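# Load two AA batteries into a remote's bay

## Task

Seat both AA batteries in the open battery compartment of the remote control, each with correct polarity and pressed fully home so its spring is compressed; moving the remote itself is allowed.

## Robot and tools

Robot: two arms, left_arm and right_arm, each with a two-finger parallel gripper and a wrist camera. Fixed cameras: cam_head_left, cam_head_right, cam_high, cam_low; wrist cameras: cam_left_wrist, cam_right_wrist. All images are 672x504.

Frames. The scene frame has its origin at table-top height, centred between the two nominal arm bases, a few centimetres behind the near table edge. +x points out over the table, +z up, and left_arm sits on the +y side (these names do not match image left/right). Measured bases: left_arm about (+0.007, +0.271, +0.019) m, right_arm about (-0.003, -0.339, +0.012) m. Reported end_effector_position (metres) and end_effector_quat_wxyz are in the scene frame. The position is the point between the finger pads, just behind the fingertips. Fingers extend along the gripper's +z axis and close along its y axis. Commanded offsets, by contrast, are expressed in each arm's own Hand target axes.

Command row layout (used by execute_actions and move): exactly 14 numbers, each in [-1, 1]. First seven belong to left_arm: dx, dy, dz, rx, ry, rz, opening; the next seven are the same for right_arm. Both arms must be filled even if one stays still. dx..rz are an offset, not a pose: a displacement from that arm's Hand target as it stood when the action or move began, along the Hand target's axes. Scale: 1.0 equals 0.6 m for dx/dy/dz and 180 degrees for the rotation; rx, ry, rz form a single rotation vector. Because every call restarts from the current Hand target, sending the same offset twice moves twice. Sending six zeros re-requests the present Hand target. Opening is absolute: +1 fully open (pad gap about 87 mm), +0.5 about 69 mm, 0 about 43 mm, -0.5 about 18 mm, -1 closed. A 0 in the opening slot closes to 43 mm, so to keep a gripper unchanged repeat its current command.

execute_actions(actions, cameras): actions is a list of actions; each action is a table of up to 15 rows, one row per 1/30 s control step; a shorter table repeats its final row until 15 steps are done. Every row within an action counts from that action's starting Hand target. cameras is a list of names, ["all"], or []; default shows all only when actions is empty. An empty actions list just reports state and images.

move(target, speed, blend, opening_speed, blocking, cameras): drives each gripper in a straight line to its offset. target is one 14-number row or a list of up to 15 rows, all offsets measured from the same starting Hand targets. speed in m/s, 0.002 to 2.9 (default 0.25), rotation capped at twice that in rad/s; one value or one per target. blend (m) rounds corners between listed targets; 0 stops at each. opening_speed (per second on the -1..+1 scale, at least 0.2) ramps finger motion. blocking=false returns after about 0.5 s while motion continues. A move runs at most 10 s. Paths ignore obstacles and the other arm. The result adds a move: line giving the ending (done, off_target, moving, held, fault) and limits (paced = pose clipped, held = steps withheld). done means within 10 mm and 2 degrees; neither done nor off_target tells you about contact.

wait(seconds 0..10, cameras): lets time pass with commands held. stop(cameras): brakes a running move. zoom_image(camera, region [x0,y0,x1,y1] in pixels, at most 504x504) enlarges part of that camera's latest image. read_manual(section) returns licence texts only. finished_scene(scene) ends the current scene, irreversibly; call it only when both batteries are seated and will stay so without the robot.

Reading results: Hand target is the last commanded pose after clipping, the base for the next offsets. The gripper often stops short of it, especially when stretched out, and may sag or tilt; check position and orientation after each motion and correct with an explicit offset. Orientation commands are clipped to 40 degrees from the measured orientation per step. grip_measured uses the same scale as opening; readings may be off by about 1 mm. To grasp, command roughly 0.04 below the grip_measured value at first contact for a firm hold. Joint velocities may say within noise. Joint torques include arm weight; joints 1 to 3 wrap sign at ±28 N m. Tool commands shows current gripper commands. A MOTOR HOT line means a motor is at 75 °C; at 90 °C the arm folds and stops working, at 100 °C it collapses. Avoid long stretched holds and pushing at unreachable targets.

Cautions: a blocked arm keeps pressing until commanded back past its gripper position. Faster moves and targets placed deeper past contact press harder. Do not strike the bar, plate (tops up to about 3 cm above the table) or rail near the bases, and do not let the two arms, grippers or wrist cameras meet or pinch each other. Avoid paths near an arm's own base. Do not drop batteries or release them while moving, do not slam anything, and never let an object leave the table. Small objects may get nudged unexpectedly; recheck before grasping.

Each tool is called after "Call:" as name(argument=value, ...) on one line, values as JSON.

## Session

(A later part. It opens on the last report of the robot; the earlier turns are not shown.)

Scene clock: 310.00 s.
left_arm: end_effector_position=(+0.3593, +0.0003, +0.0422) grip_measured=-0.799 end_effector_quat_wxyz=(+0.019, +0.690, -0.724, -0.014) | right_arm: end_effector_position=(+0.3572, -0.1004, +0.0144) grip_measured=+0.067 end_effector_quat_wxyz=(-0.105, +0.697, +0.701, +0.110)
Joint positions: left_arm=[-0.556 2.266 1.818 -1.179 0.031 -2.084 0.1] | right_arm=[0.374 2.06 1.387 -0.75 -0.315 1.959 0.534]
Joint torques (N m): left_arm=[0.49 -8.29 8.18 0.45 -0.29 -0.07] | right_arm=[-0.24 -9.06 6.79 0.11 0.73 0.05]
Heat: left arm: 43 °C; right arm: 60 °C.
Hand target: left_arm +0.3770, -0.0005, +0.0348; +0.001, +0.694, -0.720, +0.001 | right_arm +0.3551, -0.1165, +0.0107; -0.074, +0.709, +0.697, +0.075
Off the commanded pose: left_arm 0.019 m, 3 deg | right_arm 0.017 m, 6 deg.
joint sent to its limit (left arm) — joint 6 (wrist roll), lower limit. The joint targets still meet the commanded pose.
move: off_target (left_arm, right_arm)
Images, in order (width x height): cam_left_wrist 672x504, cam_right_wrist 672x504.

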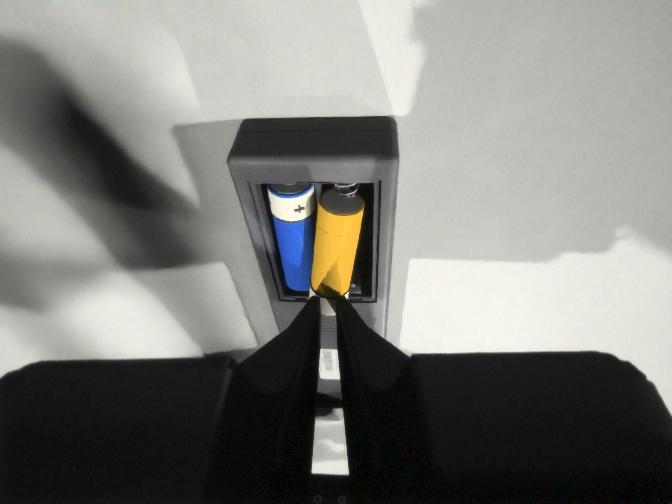

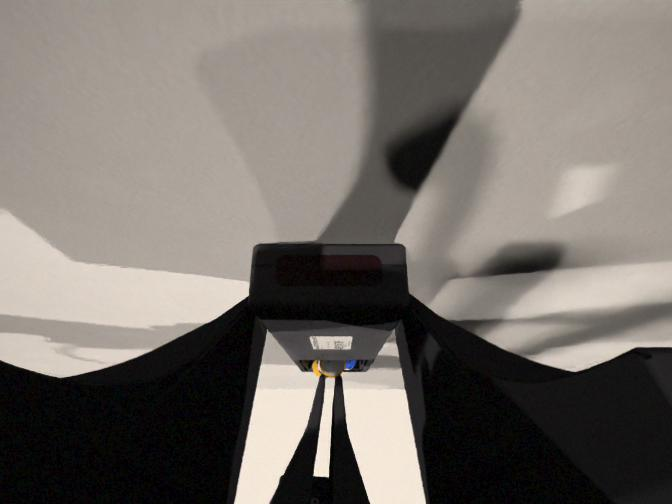

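Call:
move(target=[[0,0.014,-0.045,0,0,0,-0.8,0,0,0,0,0,0,0.02],[0,0.014,-0.045,0,0,0,-0.4,0,0,0,0,0,0,0.02]], speed=0.06)

Call:
move(target=[[0,0,0.04,0,0,0,-0.4,0,0,0,0,0,0,0.02],[0,0,0.045,0,0,0,-0.66,0,0,0,0,0,0,0.02]], speed=0.06, cameras=["cam_left_wrist","cam_right_wrist"])

Call:
zoom_image(camera="cam_left_wrist", region=[230, 130, 430, 320])

Call:
zoom_image(camera="cam_right_wrist", region=[280, 330, 410, 440])

Scene clock: 312.23 s.
left_arm: end_effector_position=(+0.3612, +0.0008, +0.0468) grip_measured=-0.400 end_effector_quat_wxyz=(+0.015, +0.690, -0.724, -0.014) | right_arm: end_effector_position=(+0.3572, -0.1004, +0.0144) grip_measured=+0.067 end_effector_quat_wxyz=(-0.105, +0.697, +0.701, +0.110)
Joint positions: left_arm=[-0.556 2.266 1.838 -1.197 0.023 -2.084 0.3] | right_arm=[0.374 2.06 1.387 -0.75 -0.315 1.959 0.534]
Joint torques (N m): left_arm=[-0.06 -12.62 9.09 -0.03 -0.26 -0.08] | right_arm=[-0.39 -9.31 6.87 0.17 0.76 0.06]
Heat: left arm: 42 °C; right arm: 60 °C.
Hand target: left_arm +0.3687, -0.0002, +0.0619; +0.001, +0.694, -0.720, +0.001 | right_arm +0.3551, -0.1165, +0.0107; -0.074, +0.709, +0.697, +0.075
Off the commanded pose: left_arm 0.017 m, 2 deg | right_arm 0.017 m, 6 deg.
joint sent to its limit (left arm) — joint 6 (wrist roll), lower limit. The joint targets still meet the commanded pose.
move: off_target (left_arm, right_arm); target 2's new opening was sent with left_arm's hand 0.017 m and 2 deg from that target

Scene clock: 313.83 s.
left_arm: end_effector_position=(+0.3613, +0.0002, +0.0364) grip_measured=-0.598 end_effector_quat_wxyz=(+0.015, +0.689, -0.725, -0.009) | right_arm: end_effector_position=(+0.3579, -0.1008, +0.0144) grip_measured=+0.067 end_effector_quat_wxyz=(-0.104, +0.699, +0.699, +0.109)
Joint positions: left_arm=[-0.556 2.266 1.795 -1.144 0.024 -2.082 0.201] | right_arm=[0.374 2.06 1.387 -0.75 -0.311 1.964 0.534]
Joint torques (N m): left_arm=[-0.18 -10.7 5.94 0.34 -0.21 -0.01] | right_arm=[-0.4 -8.99 6.48 0.16 0.75 -0.06]
Heat: left arm: 42 °C; right arm: 60 °C.
Hand target: left_arm +0.3687, -0.0001, +0.0348; +0.001, +0.694, -0.720, +0.001 | right_arm +0.3550, -0.1165, +0.0106; -0.075, +0.709, +0.697, +0.075
Off the commanded pose: left_arm 0.008 m, 2 deg | right_arm 0.016 m, 5 deg.
joint sent to its limit (left arm) — joint 6 (wrist roll), lower limit. The joint targets still meet the commanded pose.
move: off_target (right_arm)
Images, in order (width x height): cam_left_wrist 672x504, cam_right_wrist 672x504.

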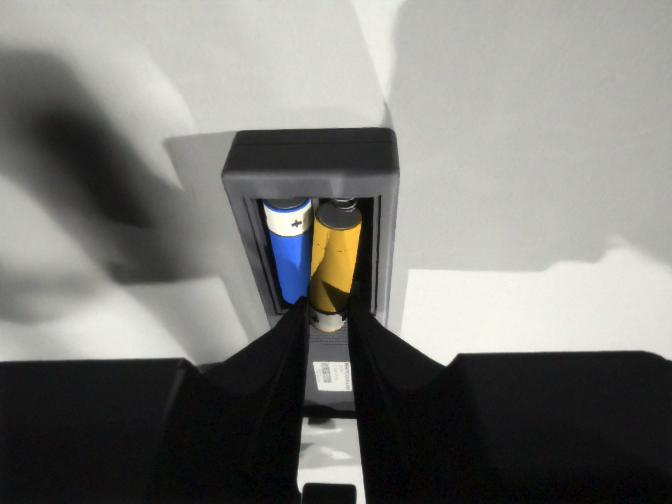

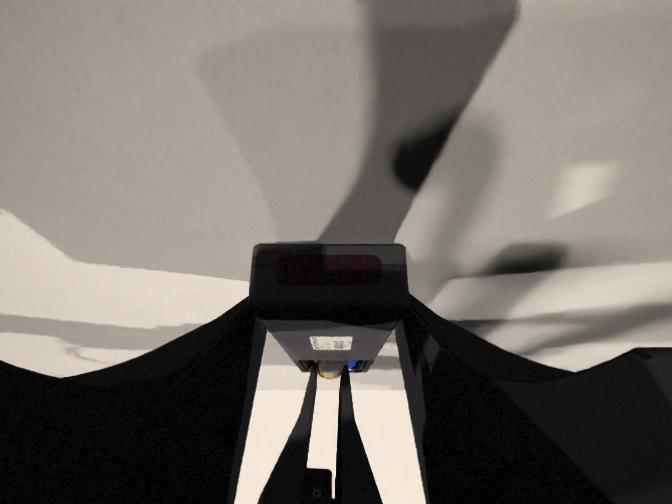

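Scaled by 2.520.

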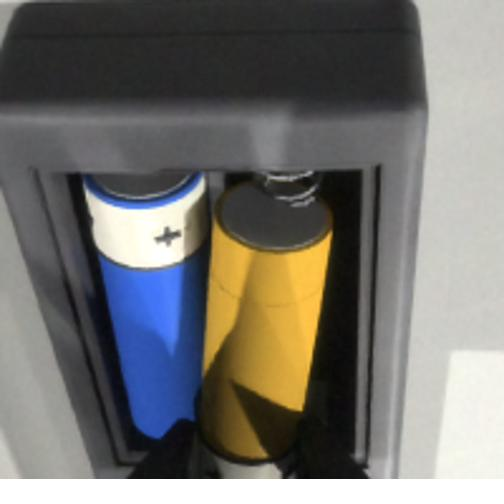

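Scaled by 3.877.

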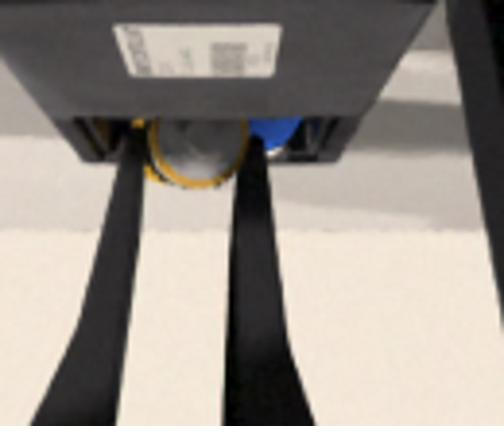

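Call:
move(target=[[0,-0.014,0.004,0,0,0,-0.66,0,0,0,0,0,0,0.02]], speed=0.04, cameras=["cam_left_wrist","cam_right_wrist"])

Call:
zoom_image(camera="cam_left_wrist", region=[230, 130, 430, 320])

Call:
zoom_image(camera="cam_right_wrist", region=[280, 330, 410, 440])

Scene clock: 315.13 s.
left_arm: end_effector_position=(+0.3614, +0.0001, +0.0362) grip_measured=-0.598 end_effector_quat_wxyz=(+0.016, +0.689, -0.725, -0.013) | right_arm: end_effector_position=(+0.3579, -0.1008, +0.0144) grip_measured=+0.067 end_effector_quat_wxyz=(-0.104, +0.699, +0.699, +0.109)
Joint positions: left_arm=[-0.556 2.275 1.81 -1.157 0.024 -2.081 0.201] | right_arm=[0.374 2.06 1.387 -0.75 -0.311 1.964 0.534]
Joint torques (N m): left_arm=[0.28 -8.83 8.31 0.39 -0.32 0] | right_arm=[-0.39 -9.24 6.67 0.15 0.72 0]
Heat: left arm: 42 °C; right arm: 61 °C.
Hand target: left_arm +0.3770, -0.0004, +0.0323; +0.001, +0.694, -0.720, +0.000 | right_arm +0.3551, -0.1165, +0.0106; -0.075, +0.710, +0.697, +0.075
Off the commanded pose: left_arm 0.016 m, 2 deg | right_arm 0.016 m, 5 deg.
joint sent to its limit (left arm) — joint 6 (wrist roll), lower limit. The joint targets still meet the commanded pose.
move: off_target (left_arm, right_arm)
Images, in order (width x height): cam_left_wrist 672x504, cam_right_wrist 672x504.

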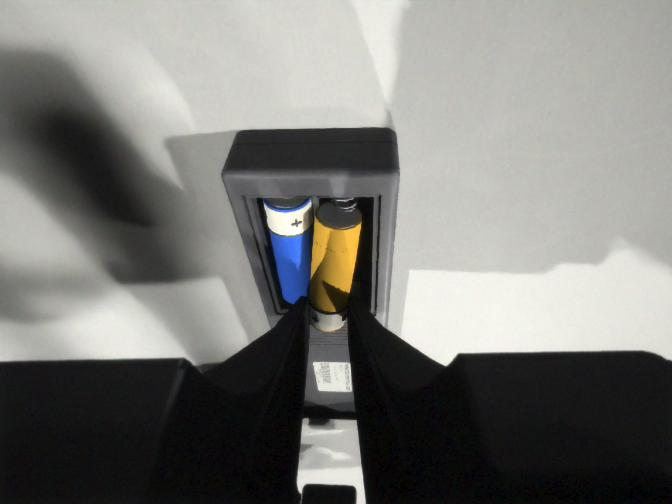

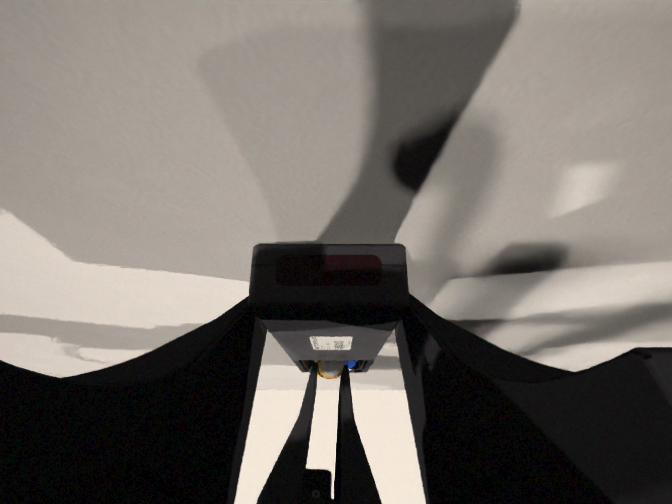

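Scaled by 2.520.

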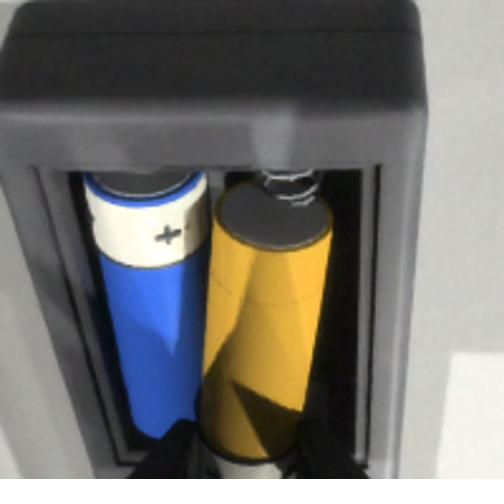

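Scaled by 3.877.

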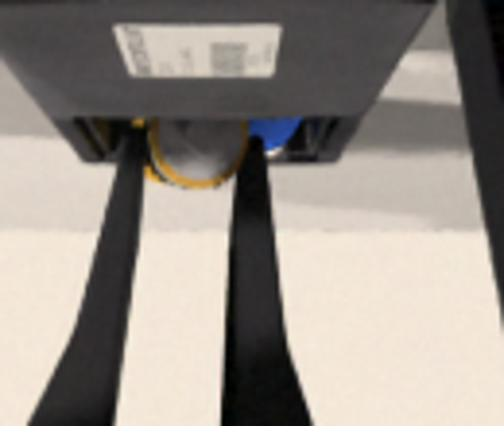

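Call:
move(target=[[-0.03,-0.01,-0.005,0,0,0,-0.66,-0.01,0,0,0,0,0,0.02]], speed=0.04, cameras=["cam_left_wrist","cam_right_wrist"])

Call:
zoom_image(camera="cam_left_wrist", region=[230, 130, 430, 320])

Call:
zoom_image(camera="cam_right_wrist", region=[280, 330, 410, 440])

Scene clock: 316.43 s.
left_arm: end_effector_position=(+0.3652, +0.0016, +0.0381) grip_measured=-0.613 end_effector_quat_wxyz=(+0.032, +0.688, -0.725, -0.003) | right_arm: end_effector_position=(+0.3580, -0.1010, +0.0144) grip_measured=+0.067 end_effector_quat_wxyz=(-0.104, +0.699, +0.699, +0.109)
Joint positions: left_arm=[-0.534 2.275 1.81 -1.149 0.06 -2.059 0.194] | right_arm=[0.374 2.06 1.387 -0.75 -0.311 1.964 0.534]
Joint torques (N m): left_arm=[2.19 -10.28 7.1 0.26 -0.61 0.09] | right_arm=[-1.43 -9.47 5.57 0.18 0.7 -0.18]
Heat: left arm: 42 °C; right arm: 61 °C.
Hand target: left_arm +0.3838, +0.0172, +0.0354; +0.001, +0.694, -0.720, +0.001 | right_arm +0.3550, -0.1224, +0.0093; -0.075, +0.710, +0.697, +0.075
Off the commanded pose: left_arm 0.024 m, 4 deg | right_arm 0.022 m, 5 deg.
move: off_target (left_arm, right_arm)
Images, in order (width x height): cam_left_wrist 672x504, cam_right_wrist 672x504.

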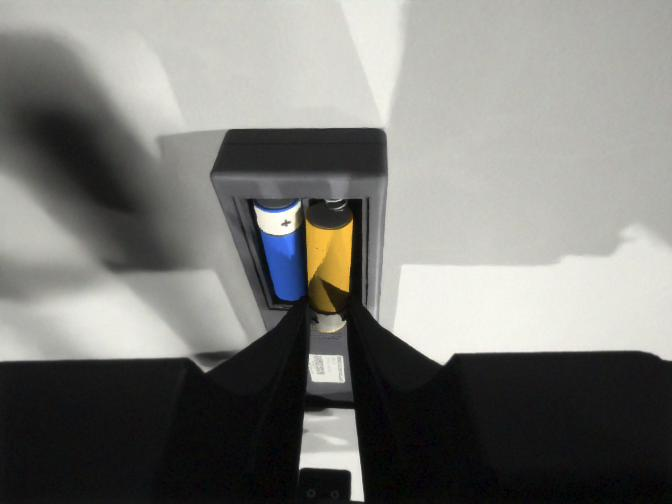

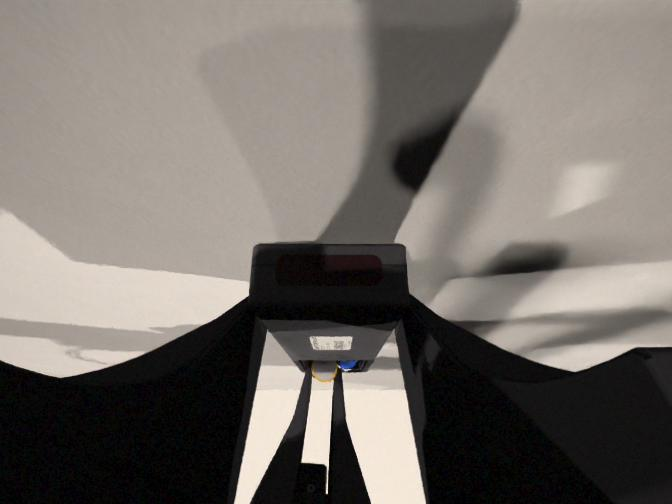

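Scaled by 2.520.

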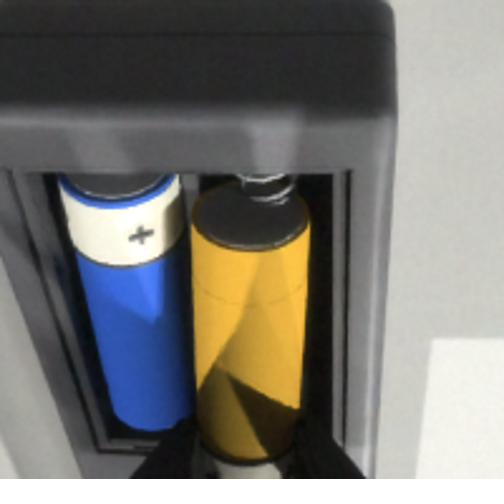

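Scaled by 3.877.

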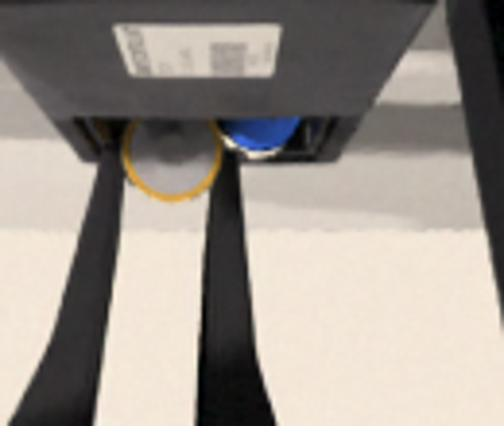

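Call:
move(target=[[-0.035,0.012,0.035,0,-0.02,0,-0.64,-0.01,0,0,0,0,0,0.02]], speed=0.05, cameras=["cam_left_wrist","cam_right_wrist"])

Call:
zoom_image(camera="cam_left_wrist", region=[230, 130, 430, 320])

Call:
zoom_image(camera="cam_right_wrist", region=[280, 330, 410, 440])

Scene clock: 318.07 s.
left_arm: end_effector_position=(+0.3668, +0.0046, +0.0307) grip_measured=-0.614 end_effector_quat_wxyz=(+0.031, +0.685, -0.728, +0.010) | right_arm: end_effector_position=(+0.3583, -0.1015, +0.0145) grip_measured=+0.067 end_effector_quat_wxyz=(-0.104, +0.699, +0.699, +0.110)
Joint positions: left_arm=[-0.524 2.256 1.746 -1.077 0.064 -2.04 0.193] | right_arm=[0.372 2.06 1.387 -0.75 -0.313 1.963 0.534]
Joint torques (N m): left_arm=[2.47 -10.09 3.85 0.13 -1.11 0.07] | right_arm=[-2 -9.72 4.51 0.25 0.7 -0.29]
Heat: left arm: 43 °C; right arm: 61 °C.
Hand target: left_arm +0.3774, +0.0385, +0.0144; -0.022, +0.694, -0.719, -0.021 | right_arm +0.3549, -0.1284, +0.0081; -0.074, +0.710, +0.697, +0.075
Off the commanded pose: left_arm 0.039 m, 7 deg | right_arm 0.028 m, 5 deg.
move: off_target (left_arm, right_arm)
Images, in order (width x height): cam_left_wrist 672x504, cam_right_wrist 672x504.

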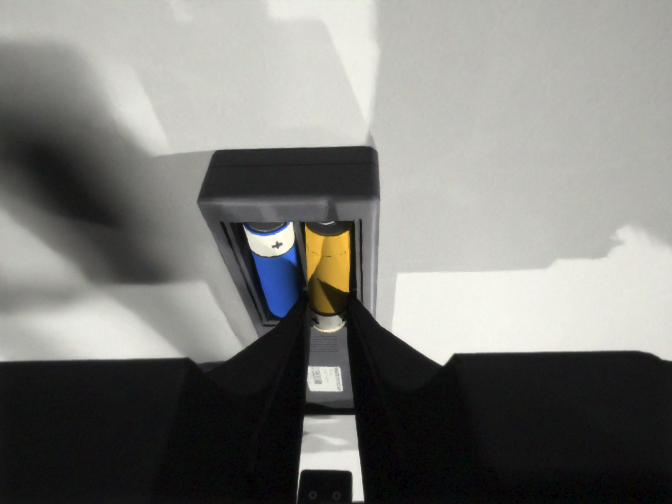

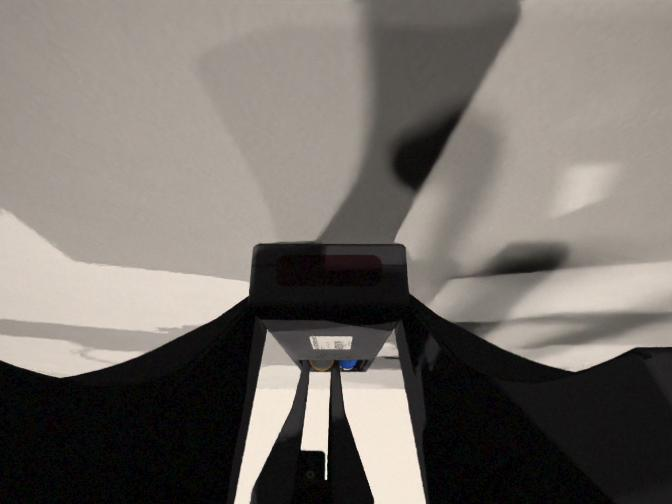

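Scaled by 2.520.

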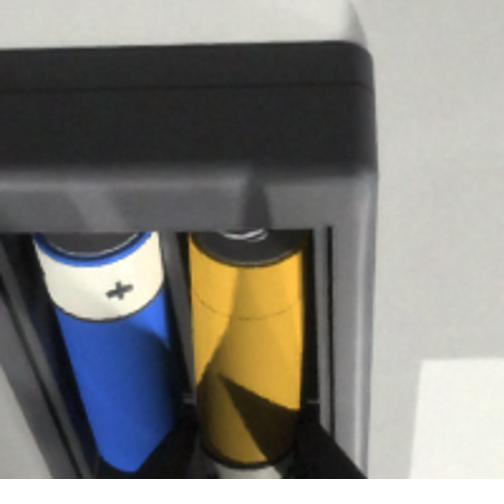

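Scaled by 3.877.

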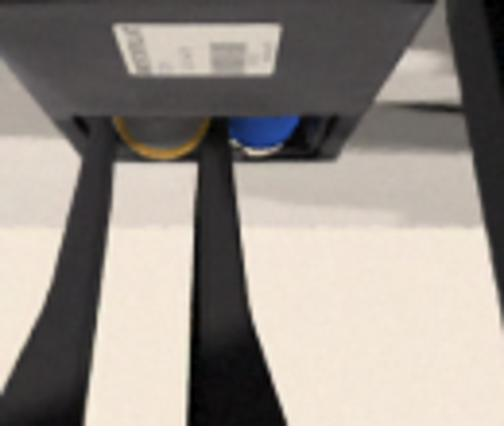

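Call:
execute_actions(actions=[])

Call:
zoom_image(camera="cam_right_wrist", region=[280, 330, 410, 440])

Call:
zoom_image(camera="cam_left_wrist", region=[230, 130, 430, 320])

Scene clock: 320.50 s.
left_arm: end_effector_position=(+0.3668, +0.0046, +0.0307) grip_measured=-0.614 end_effector_quat_wxyz=(+0.031, +0.685, -0.728, +0.010) | right_arm: end_effector_position=(+0.3583, -0.1015, +0.0145) grip_measured=+0.067 end_effector_quat_wxyz=(-0.104, +0.699, +0.699, +0.110)
Joint positions: left_arm=[-0.524 2.256 1.746 -1.077 0.064 -2.04 0.193] | right_arm=[0.372 2.06 1.387 -0.75 -0.313 1.963 0.534]
Joint velocities: within noise
Joint torques (N m): left_arm=[2.43 -10 3.67 0.14 -1.1 0.07] | right_arm=[-2.37 -9.5 4.6 0.21 0.67 -0.24]
Heat: left arm: 42 °C; right arm: 61 °C.
Hand target: left_arm +0.3774, +0.0385, +0.0144; -0.022, +0.694, -0.719, -0.021 | right_arm +0.3549, -0.1284, +0.0081; -0.074, +0.710, +0.697, +0.075
Tool commands: left_gripper/opening=-0.64 right_gripper/opening=+0.02
Off the commanded pose: left_arm 0.039 m, 7 deg | right_arm 0.028 m, 5 deg.

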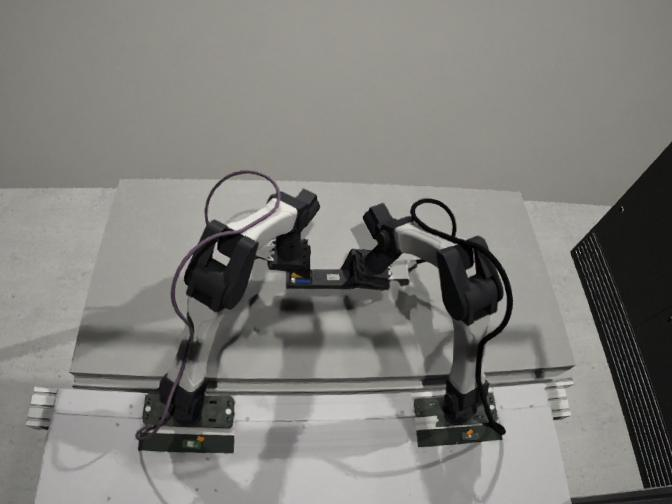

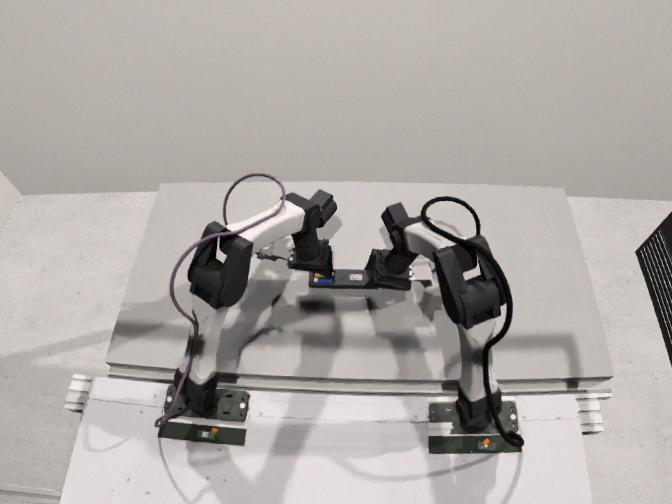

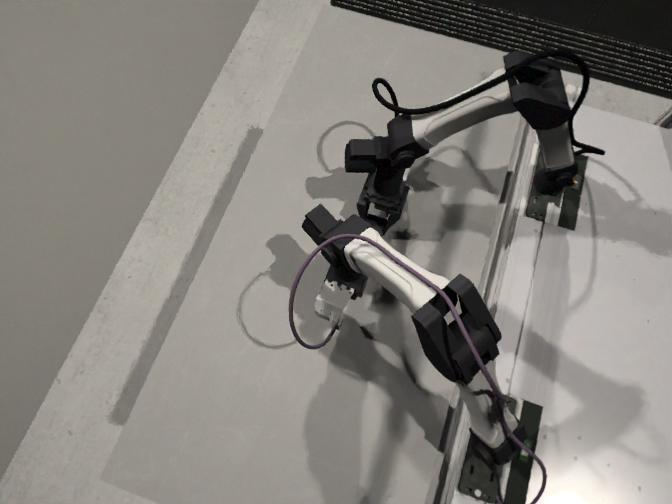

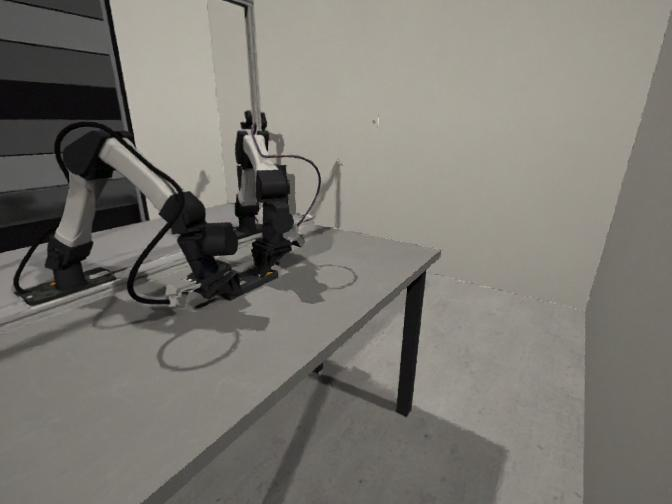

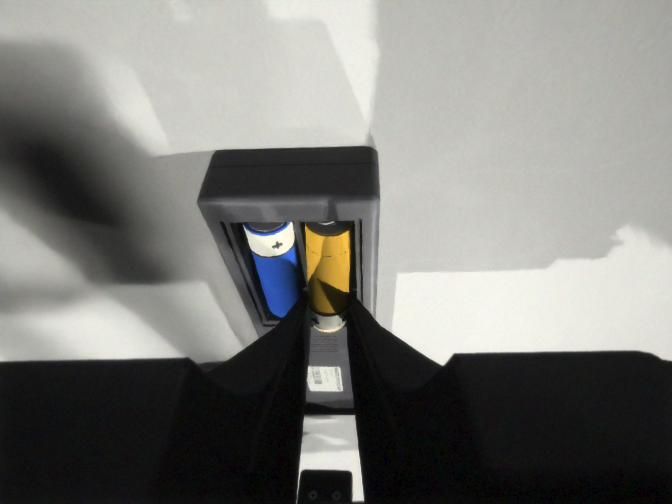

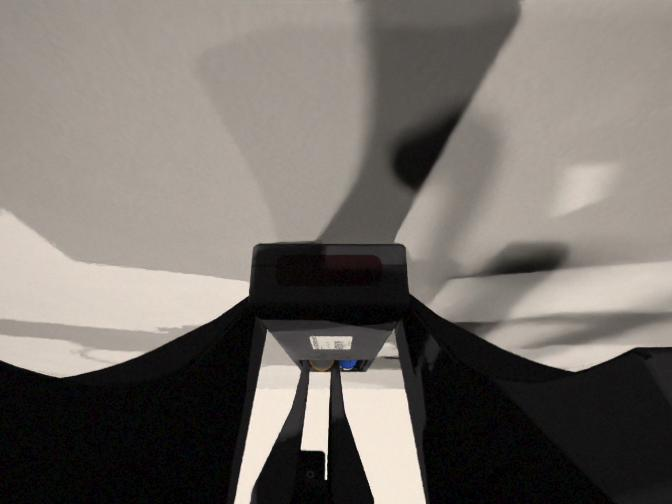

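Scaled by 3.877.

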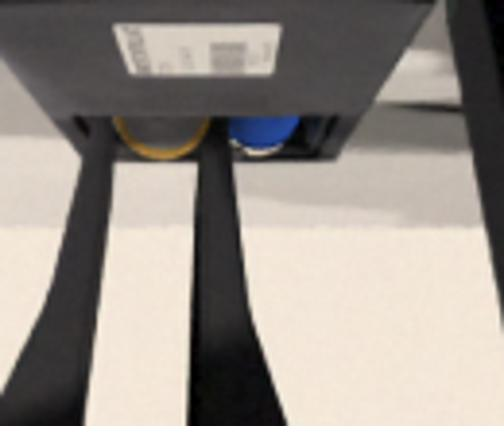

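Scaled by 2.520.

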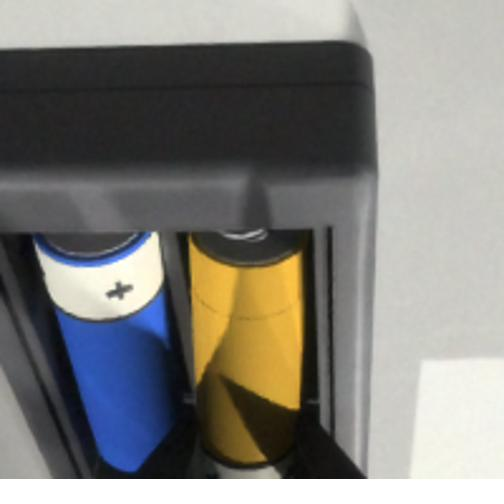

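Call:
move(target=[0.045,0,0.01,0,0,0,-0.64,0.035,0,0,0,0,0,0.02], speed=0.03, cameras=["cam_left_wrist","cam_right_wrist"])

Call:
zoom_image(camera="cam_right_wrist", region=[280, 330, 410, 440])

Call:
zoom_image(camera="cam_left_wrist", region=[230, 130, 430, 320])

Scene clock: 322.23 s.
left_arm: end_effector_position=(+0.3670, +0.0030, +0.0310) grip_measured=-0.614 end_effector_quat_wxyz=(+0.012, +0.685, -0.729, -0.001) | right_arm: end_effector_position=(+0.3579, -0.0994, +0.0148) grip_measured=+0.067 end_effector_quat_wxyz=(-0.094, +0.703, +0.698, +0.101)
Joint positions: left_arm=[-0.544 2.269 1.777 -1.105 0.022 -2.058 0.193] | right_arm=[0.388 2.06 1.4 -0.766 -0.285 1.982 0.534]
Joint torques (N m): left_arm=[-0.61 -6.6 6.34 0.38 -0.73 -0.29] | right_arm=[0.39 -8.51 7.45 0.23 0.5 -0.01]
Heat: left arm: 42 °C; right arm: 61 °C.
Hand target: left_arm +0.3763, +0.0119, +0.0068; -0.022, +0.694, -0.719, -0.021 | right_arm +0.3553, -0.1078, +0.0125; -0.074, +0.710, +0.697, +0.075
Off the commanded pose: left_arm 0.027 m, 5 deg | right_arm 0.009 m, 4 deg.
joint sent to its limit (left arm) — joint 6 (wrist roll), lower limit. The joint targets still meet the commanded pose.
move: off_target (left_arm, right_arm)
Images, in order (width x height): cam_left_wrist 672x504, cam_right_wrist 672x504.

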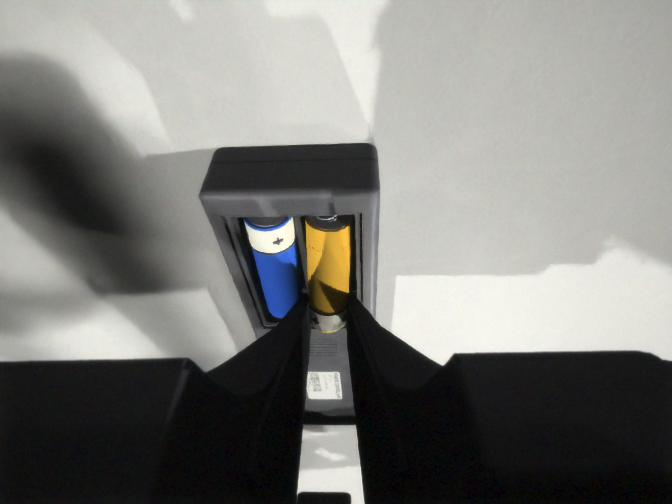

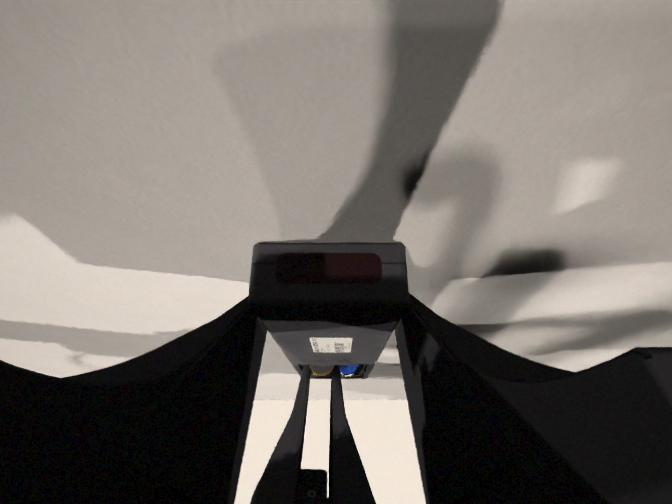

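Scaled by 3.877.

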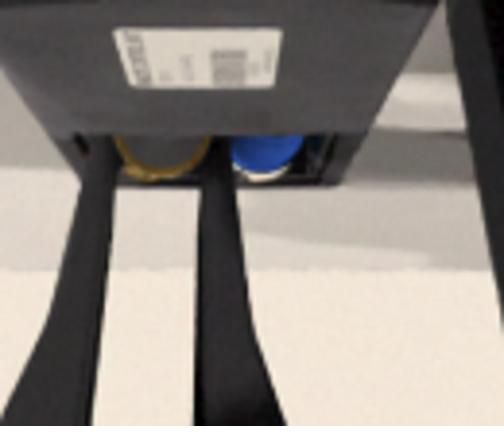

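Scaled by 2.520.

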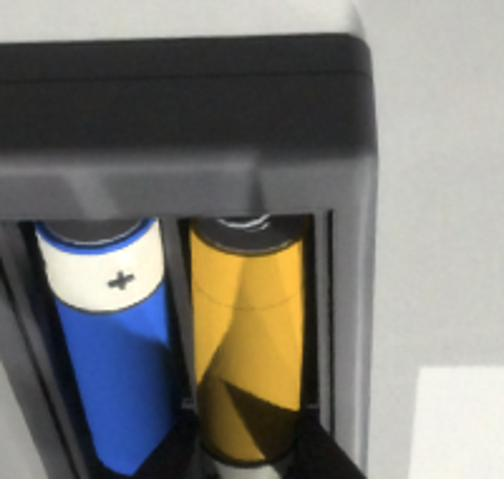

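Call:
move(target=[0.028,0,0,0,0,0,-0.64,0.01,0,0,0,0,0,0.02], speed=0.03, cameras=["cam_left_wrist","cam_right_wrist"])

Call:
zoom_image(camera="cam_right_wrist", region=[280, 330, 410, 440])

Call:
zoom_image(camera="cam_left_wrist", region=[230, 160, 430, 350])

Scene clock: 323.80 s.
left_arm: end_effector_position=(+0.3664, +0.0005, +0.0309) grip_measured=-0.614 end_effector_quat_wxyz=(+0.004, +0.680, -0.733, -0.018) | right_arm: end_effector_position=(+0.3570, -0.0983, +0.0150) grip_measured=+0.067 end_effector_quat_wxyz=(-0.087, +0.705, +0.697, +0.094)
Joint positions: left_arm=[-0.558 2.304 1.841 -1.163 -0.001 -2.06 0.193] | right_arm=[0.399 2.06 1.41 -0.78 -0.264 1.997 0.534]
Joint torques (N m): left_arm=[-1.8 -6.2 6.15 0.62 -0.43 -0.25] | right_arm=[0.49 -8.38 8.16 0.34 0.23 0.01]
Heat: left arm: 42 °C; right arm: 61 °C.
Hand target: left_arm +0.3758, -0.0049, +0.0058; -0.022, +0.694, -0.719, -0.021 | right_arm +0.3554, -0.1020, +0.0138; -0.075, +0.710, +0.697, +0.075
Off the commanded pose: left_arm 0.027 m, 4 deg | right_arm 0.004 m, 3 deg.
joint sent to its limit (left arm) — joint 6 (wrist roll), lower limit. The joint targets still meet the commanded pose.
move: off_target (left_arm, right_arm)
Images, in order (width x height): cam_left_wrist 672x504, cam_right_wrist 672x504.

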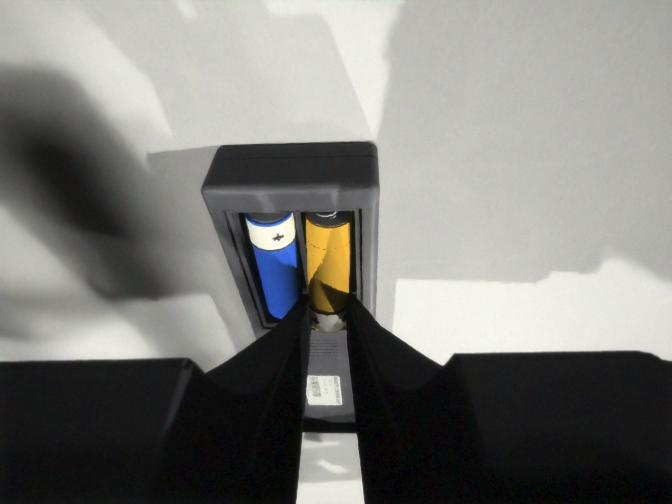

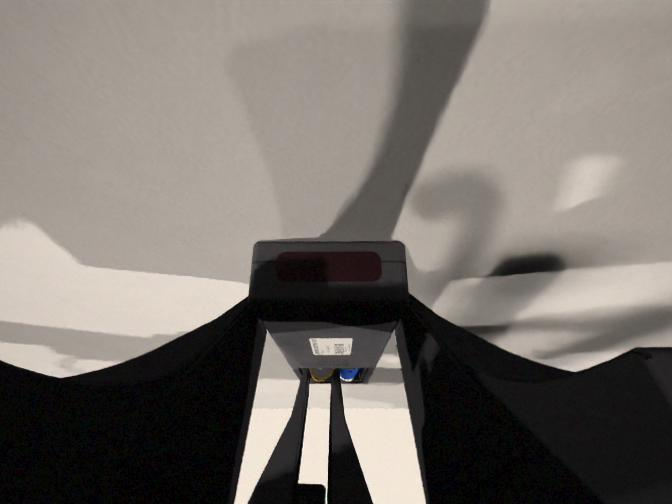

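Scaled by 3.877.

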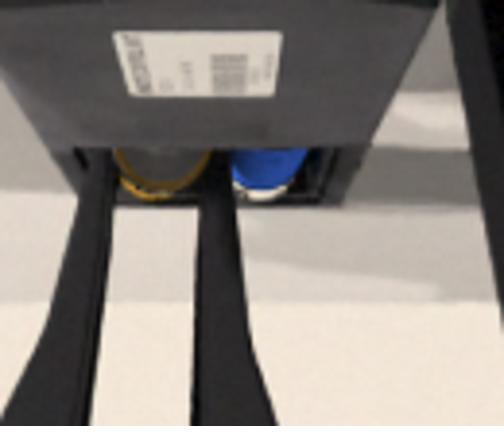

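Scaled by 2.520.

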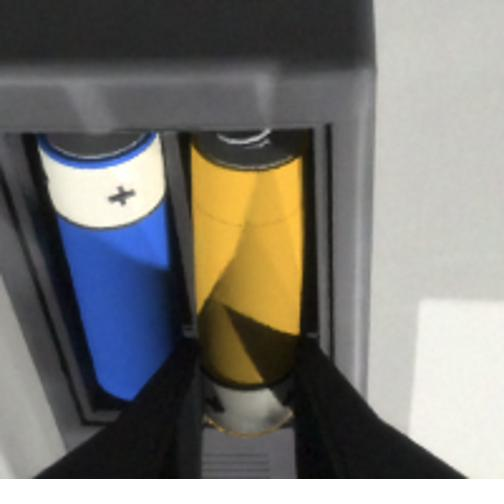

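Call:
move(target=[[0,0.006,-0.015,0,0,0,-0.64,0,0,0,0,0,0,0.02],[0,0.006,-0.018,0,0,0,-0.56,0,0,0,0,0,0,0.02]], speed=0.03, cameras=["cam_left_wrist","cam_right_wrist"])

Call:
zoom_image(camera="cam_right_wrist", region=[280, 330, 410, 440])

Call:
zoom_image(camera="cam_left_wrist", region=[230, 160, 430, 350])

Scene clock: 328.27 s.
left_arm: end_effector_position=(+0.3654, +0.0004, +0.0313) grip_measured=-0.561 end_effector_quat_wxyz=(-0.001, +0.681, -0.732, -0.021) | right_arm: end_effector_position=(+0.3569, -0.0982, +0.0150) grip_measured=+0.067 end_effector_quat_wxyz=(-0.087, +0.706, +0.697, +0.093)
Joint positions: left_arm=[-0.564 2.304 1.844 -1.171 -0.012 -2.068 0.22] | right_arm=[0.4 2.06 1.41 -0.781 -0.264 1.998 0.534]
Joint torques (N m): left_arm=[-1.69 -7.77 6.94 0.43 -0.38 -0.14] | right_arm=[0.65 -8.06 7.79 0.31 0.29 -0.01]
Heat: left arm: 42 °C; right arm: 61 °C.
Hand target: left_arm +0.3722, -0.0054, +0.0166; -0.022, +0.694, -0.719, -0.021 | right_arm +0.3553, -0.1019, +0.0137; -0.074, +0.710, +0.697, +0.075
Off the commanded pose: left_arm 0.017 m, 3 deg | right_arm 0.004 m, 3 deg.
joint sent to its limit (left arm) — joint 6 (wrist roll), lower limit. The joint targets still meet the commanded pose.
move: off_target (left_arm, right_arm); target 2's new opening was sent with left_arm's hand 0.017 m and 3 deg from that target
Images, in order (width x height): cam_left_wrist 672x504, cam_right_wrist 672x504.

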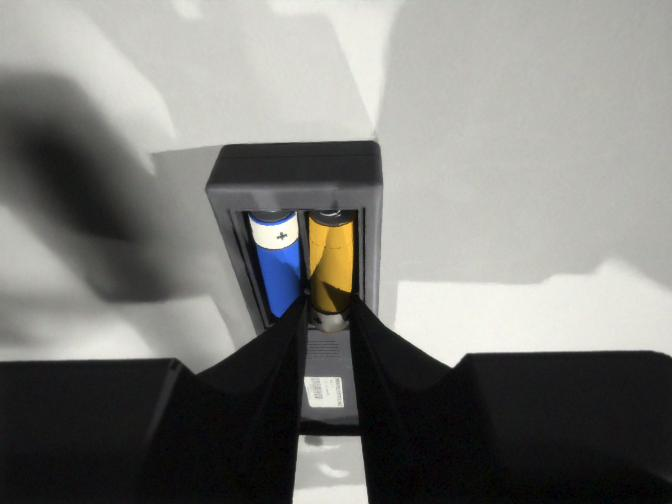

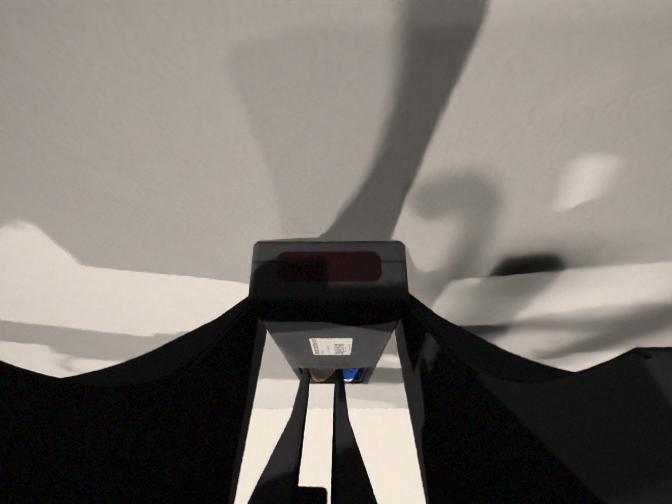

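Scaled by 3.877.

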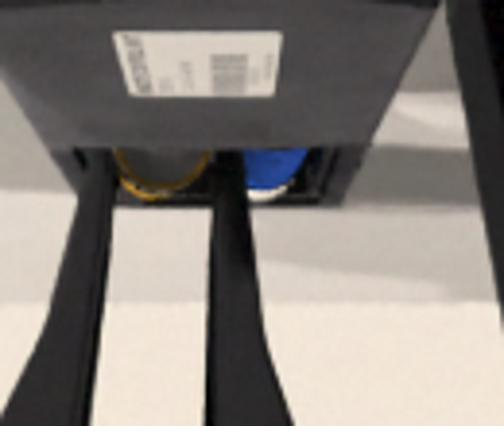

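Scaled by 2.520.

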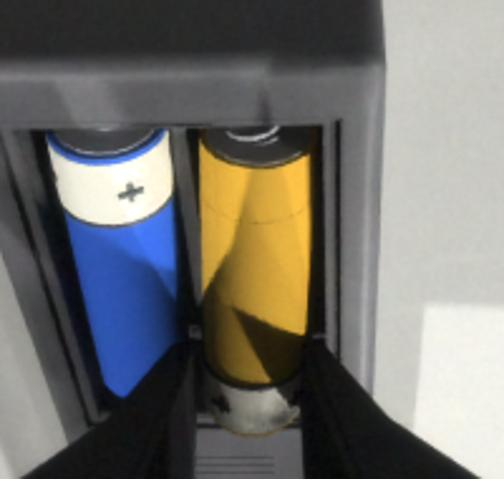

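Call:
move(target=[[0,0,-0.04,0,0,0,-0.56,0,0,0,0,0,0,0.02],[0,0,-0.09,0,0,0,-0.56,0,0,0,0,0,0,0.02]], speed=0.05, blend=[0.01,0], cameras=["cam_left_wrist","cam_right_wrist"])

Call:
zoom_image(camera="cam_right_wrist", region=[280, 330, 410, 440])

Call:
zoom_image(camera="cam_left_wrist", region=[230, 160, 430, 350])

Scene clock: 330.73 s.
left_arm: end_effector_position=(+0.3682, -0.0053, +0.0633) grip_measured=-0.560 end_effector_quat_wxyz=(-0.007, +0.677, -0.736, -0.025) | right_arm: end_effector_position=(+0.3569, -0.0982, +0.0150) grip_measured=+0.067 end_effector_quat_wxyz=(-0.087, +0.706, +0.697, +0.093)
Joint positions: left_arm=[-0.577 2.317 1.996 -1.315 -0.025 -2.071 0.22] | right_arm=[0.4 2.06 1.41 -0.781 -0.264 1.998 0.534]
Joint torques (N m): left_arm=[-0.73 -11.18 9.14 -0.04 -0.17 -0.16] | right_arm=[0.49 -8.2 8.24 0.29 0.28 0.04]
Heat: left arm: 42 °C; right arm: 60 °C.
Hand target: left_arm +0.3720, -0.0087, +0.0703; -0.022, +0.694, -0.719, -0.021 | right_arm +0.3553, -0.1019, +0.0137; -0.074, +0.709, +0.697, +0.075
Off the commanded pose: left_arm 0.009 m, 3 deg | right_arm 0.004 m, 3 deg.
joint sent to its limit (left arm) — joint 6 (wrist roll), lower limit. The joint targets still meet the commanded pose.
move: off_target (left_arm, right_arm)
Images, in order (width x height): cam_left_wrist 672x504, cam_right_wrist 672x504.

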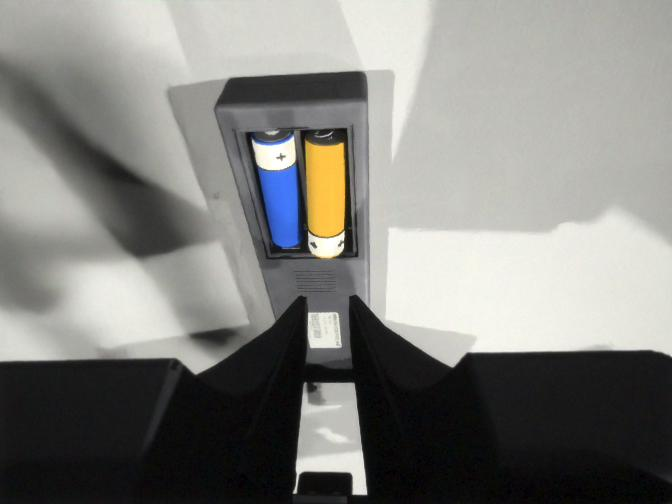

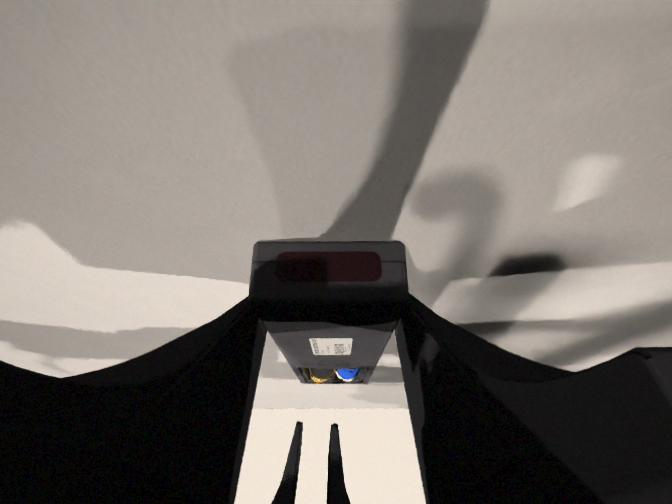

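Scaled by 3.877.

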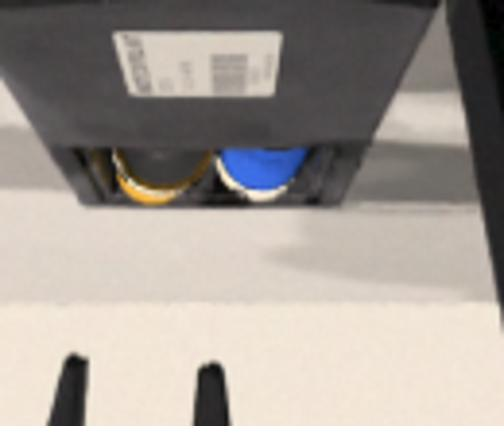

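Scaled by 2.520.

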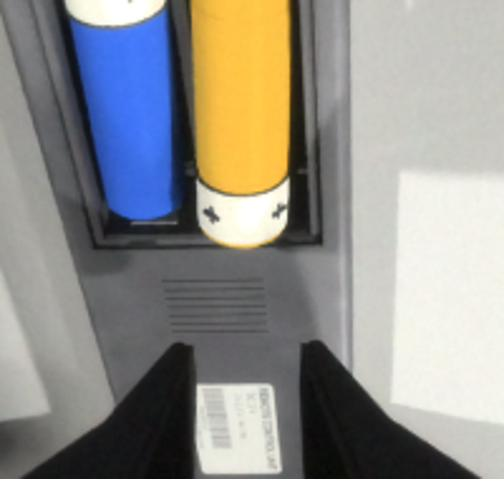

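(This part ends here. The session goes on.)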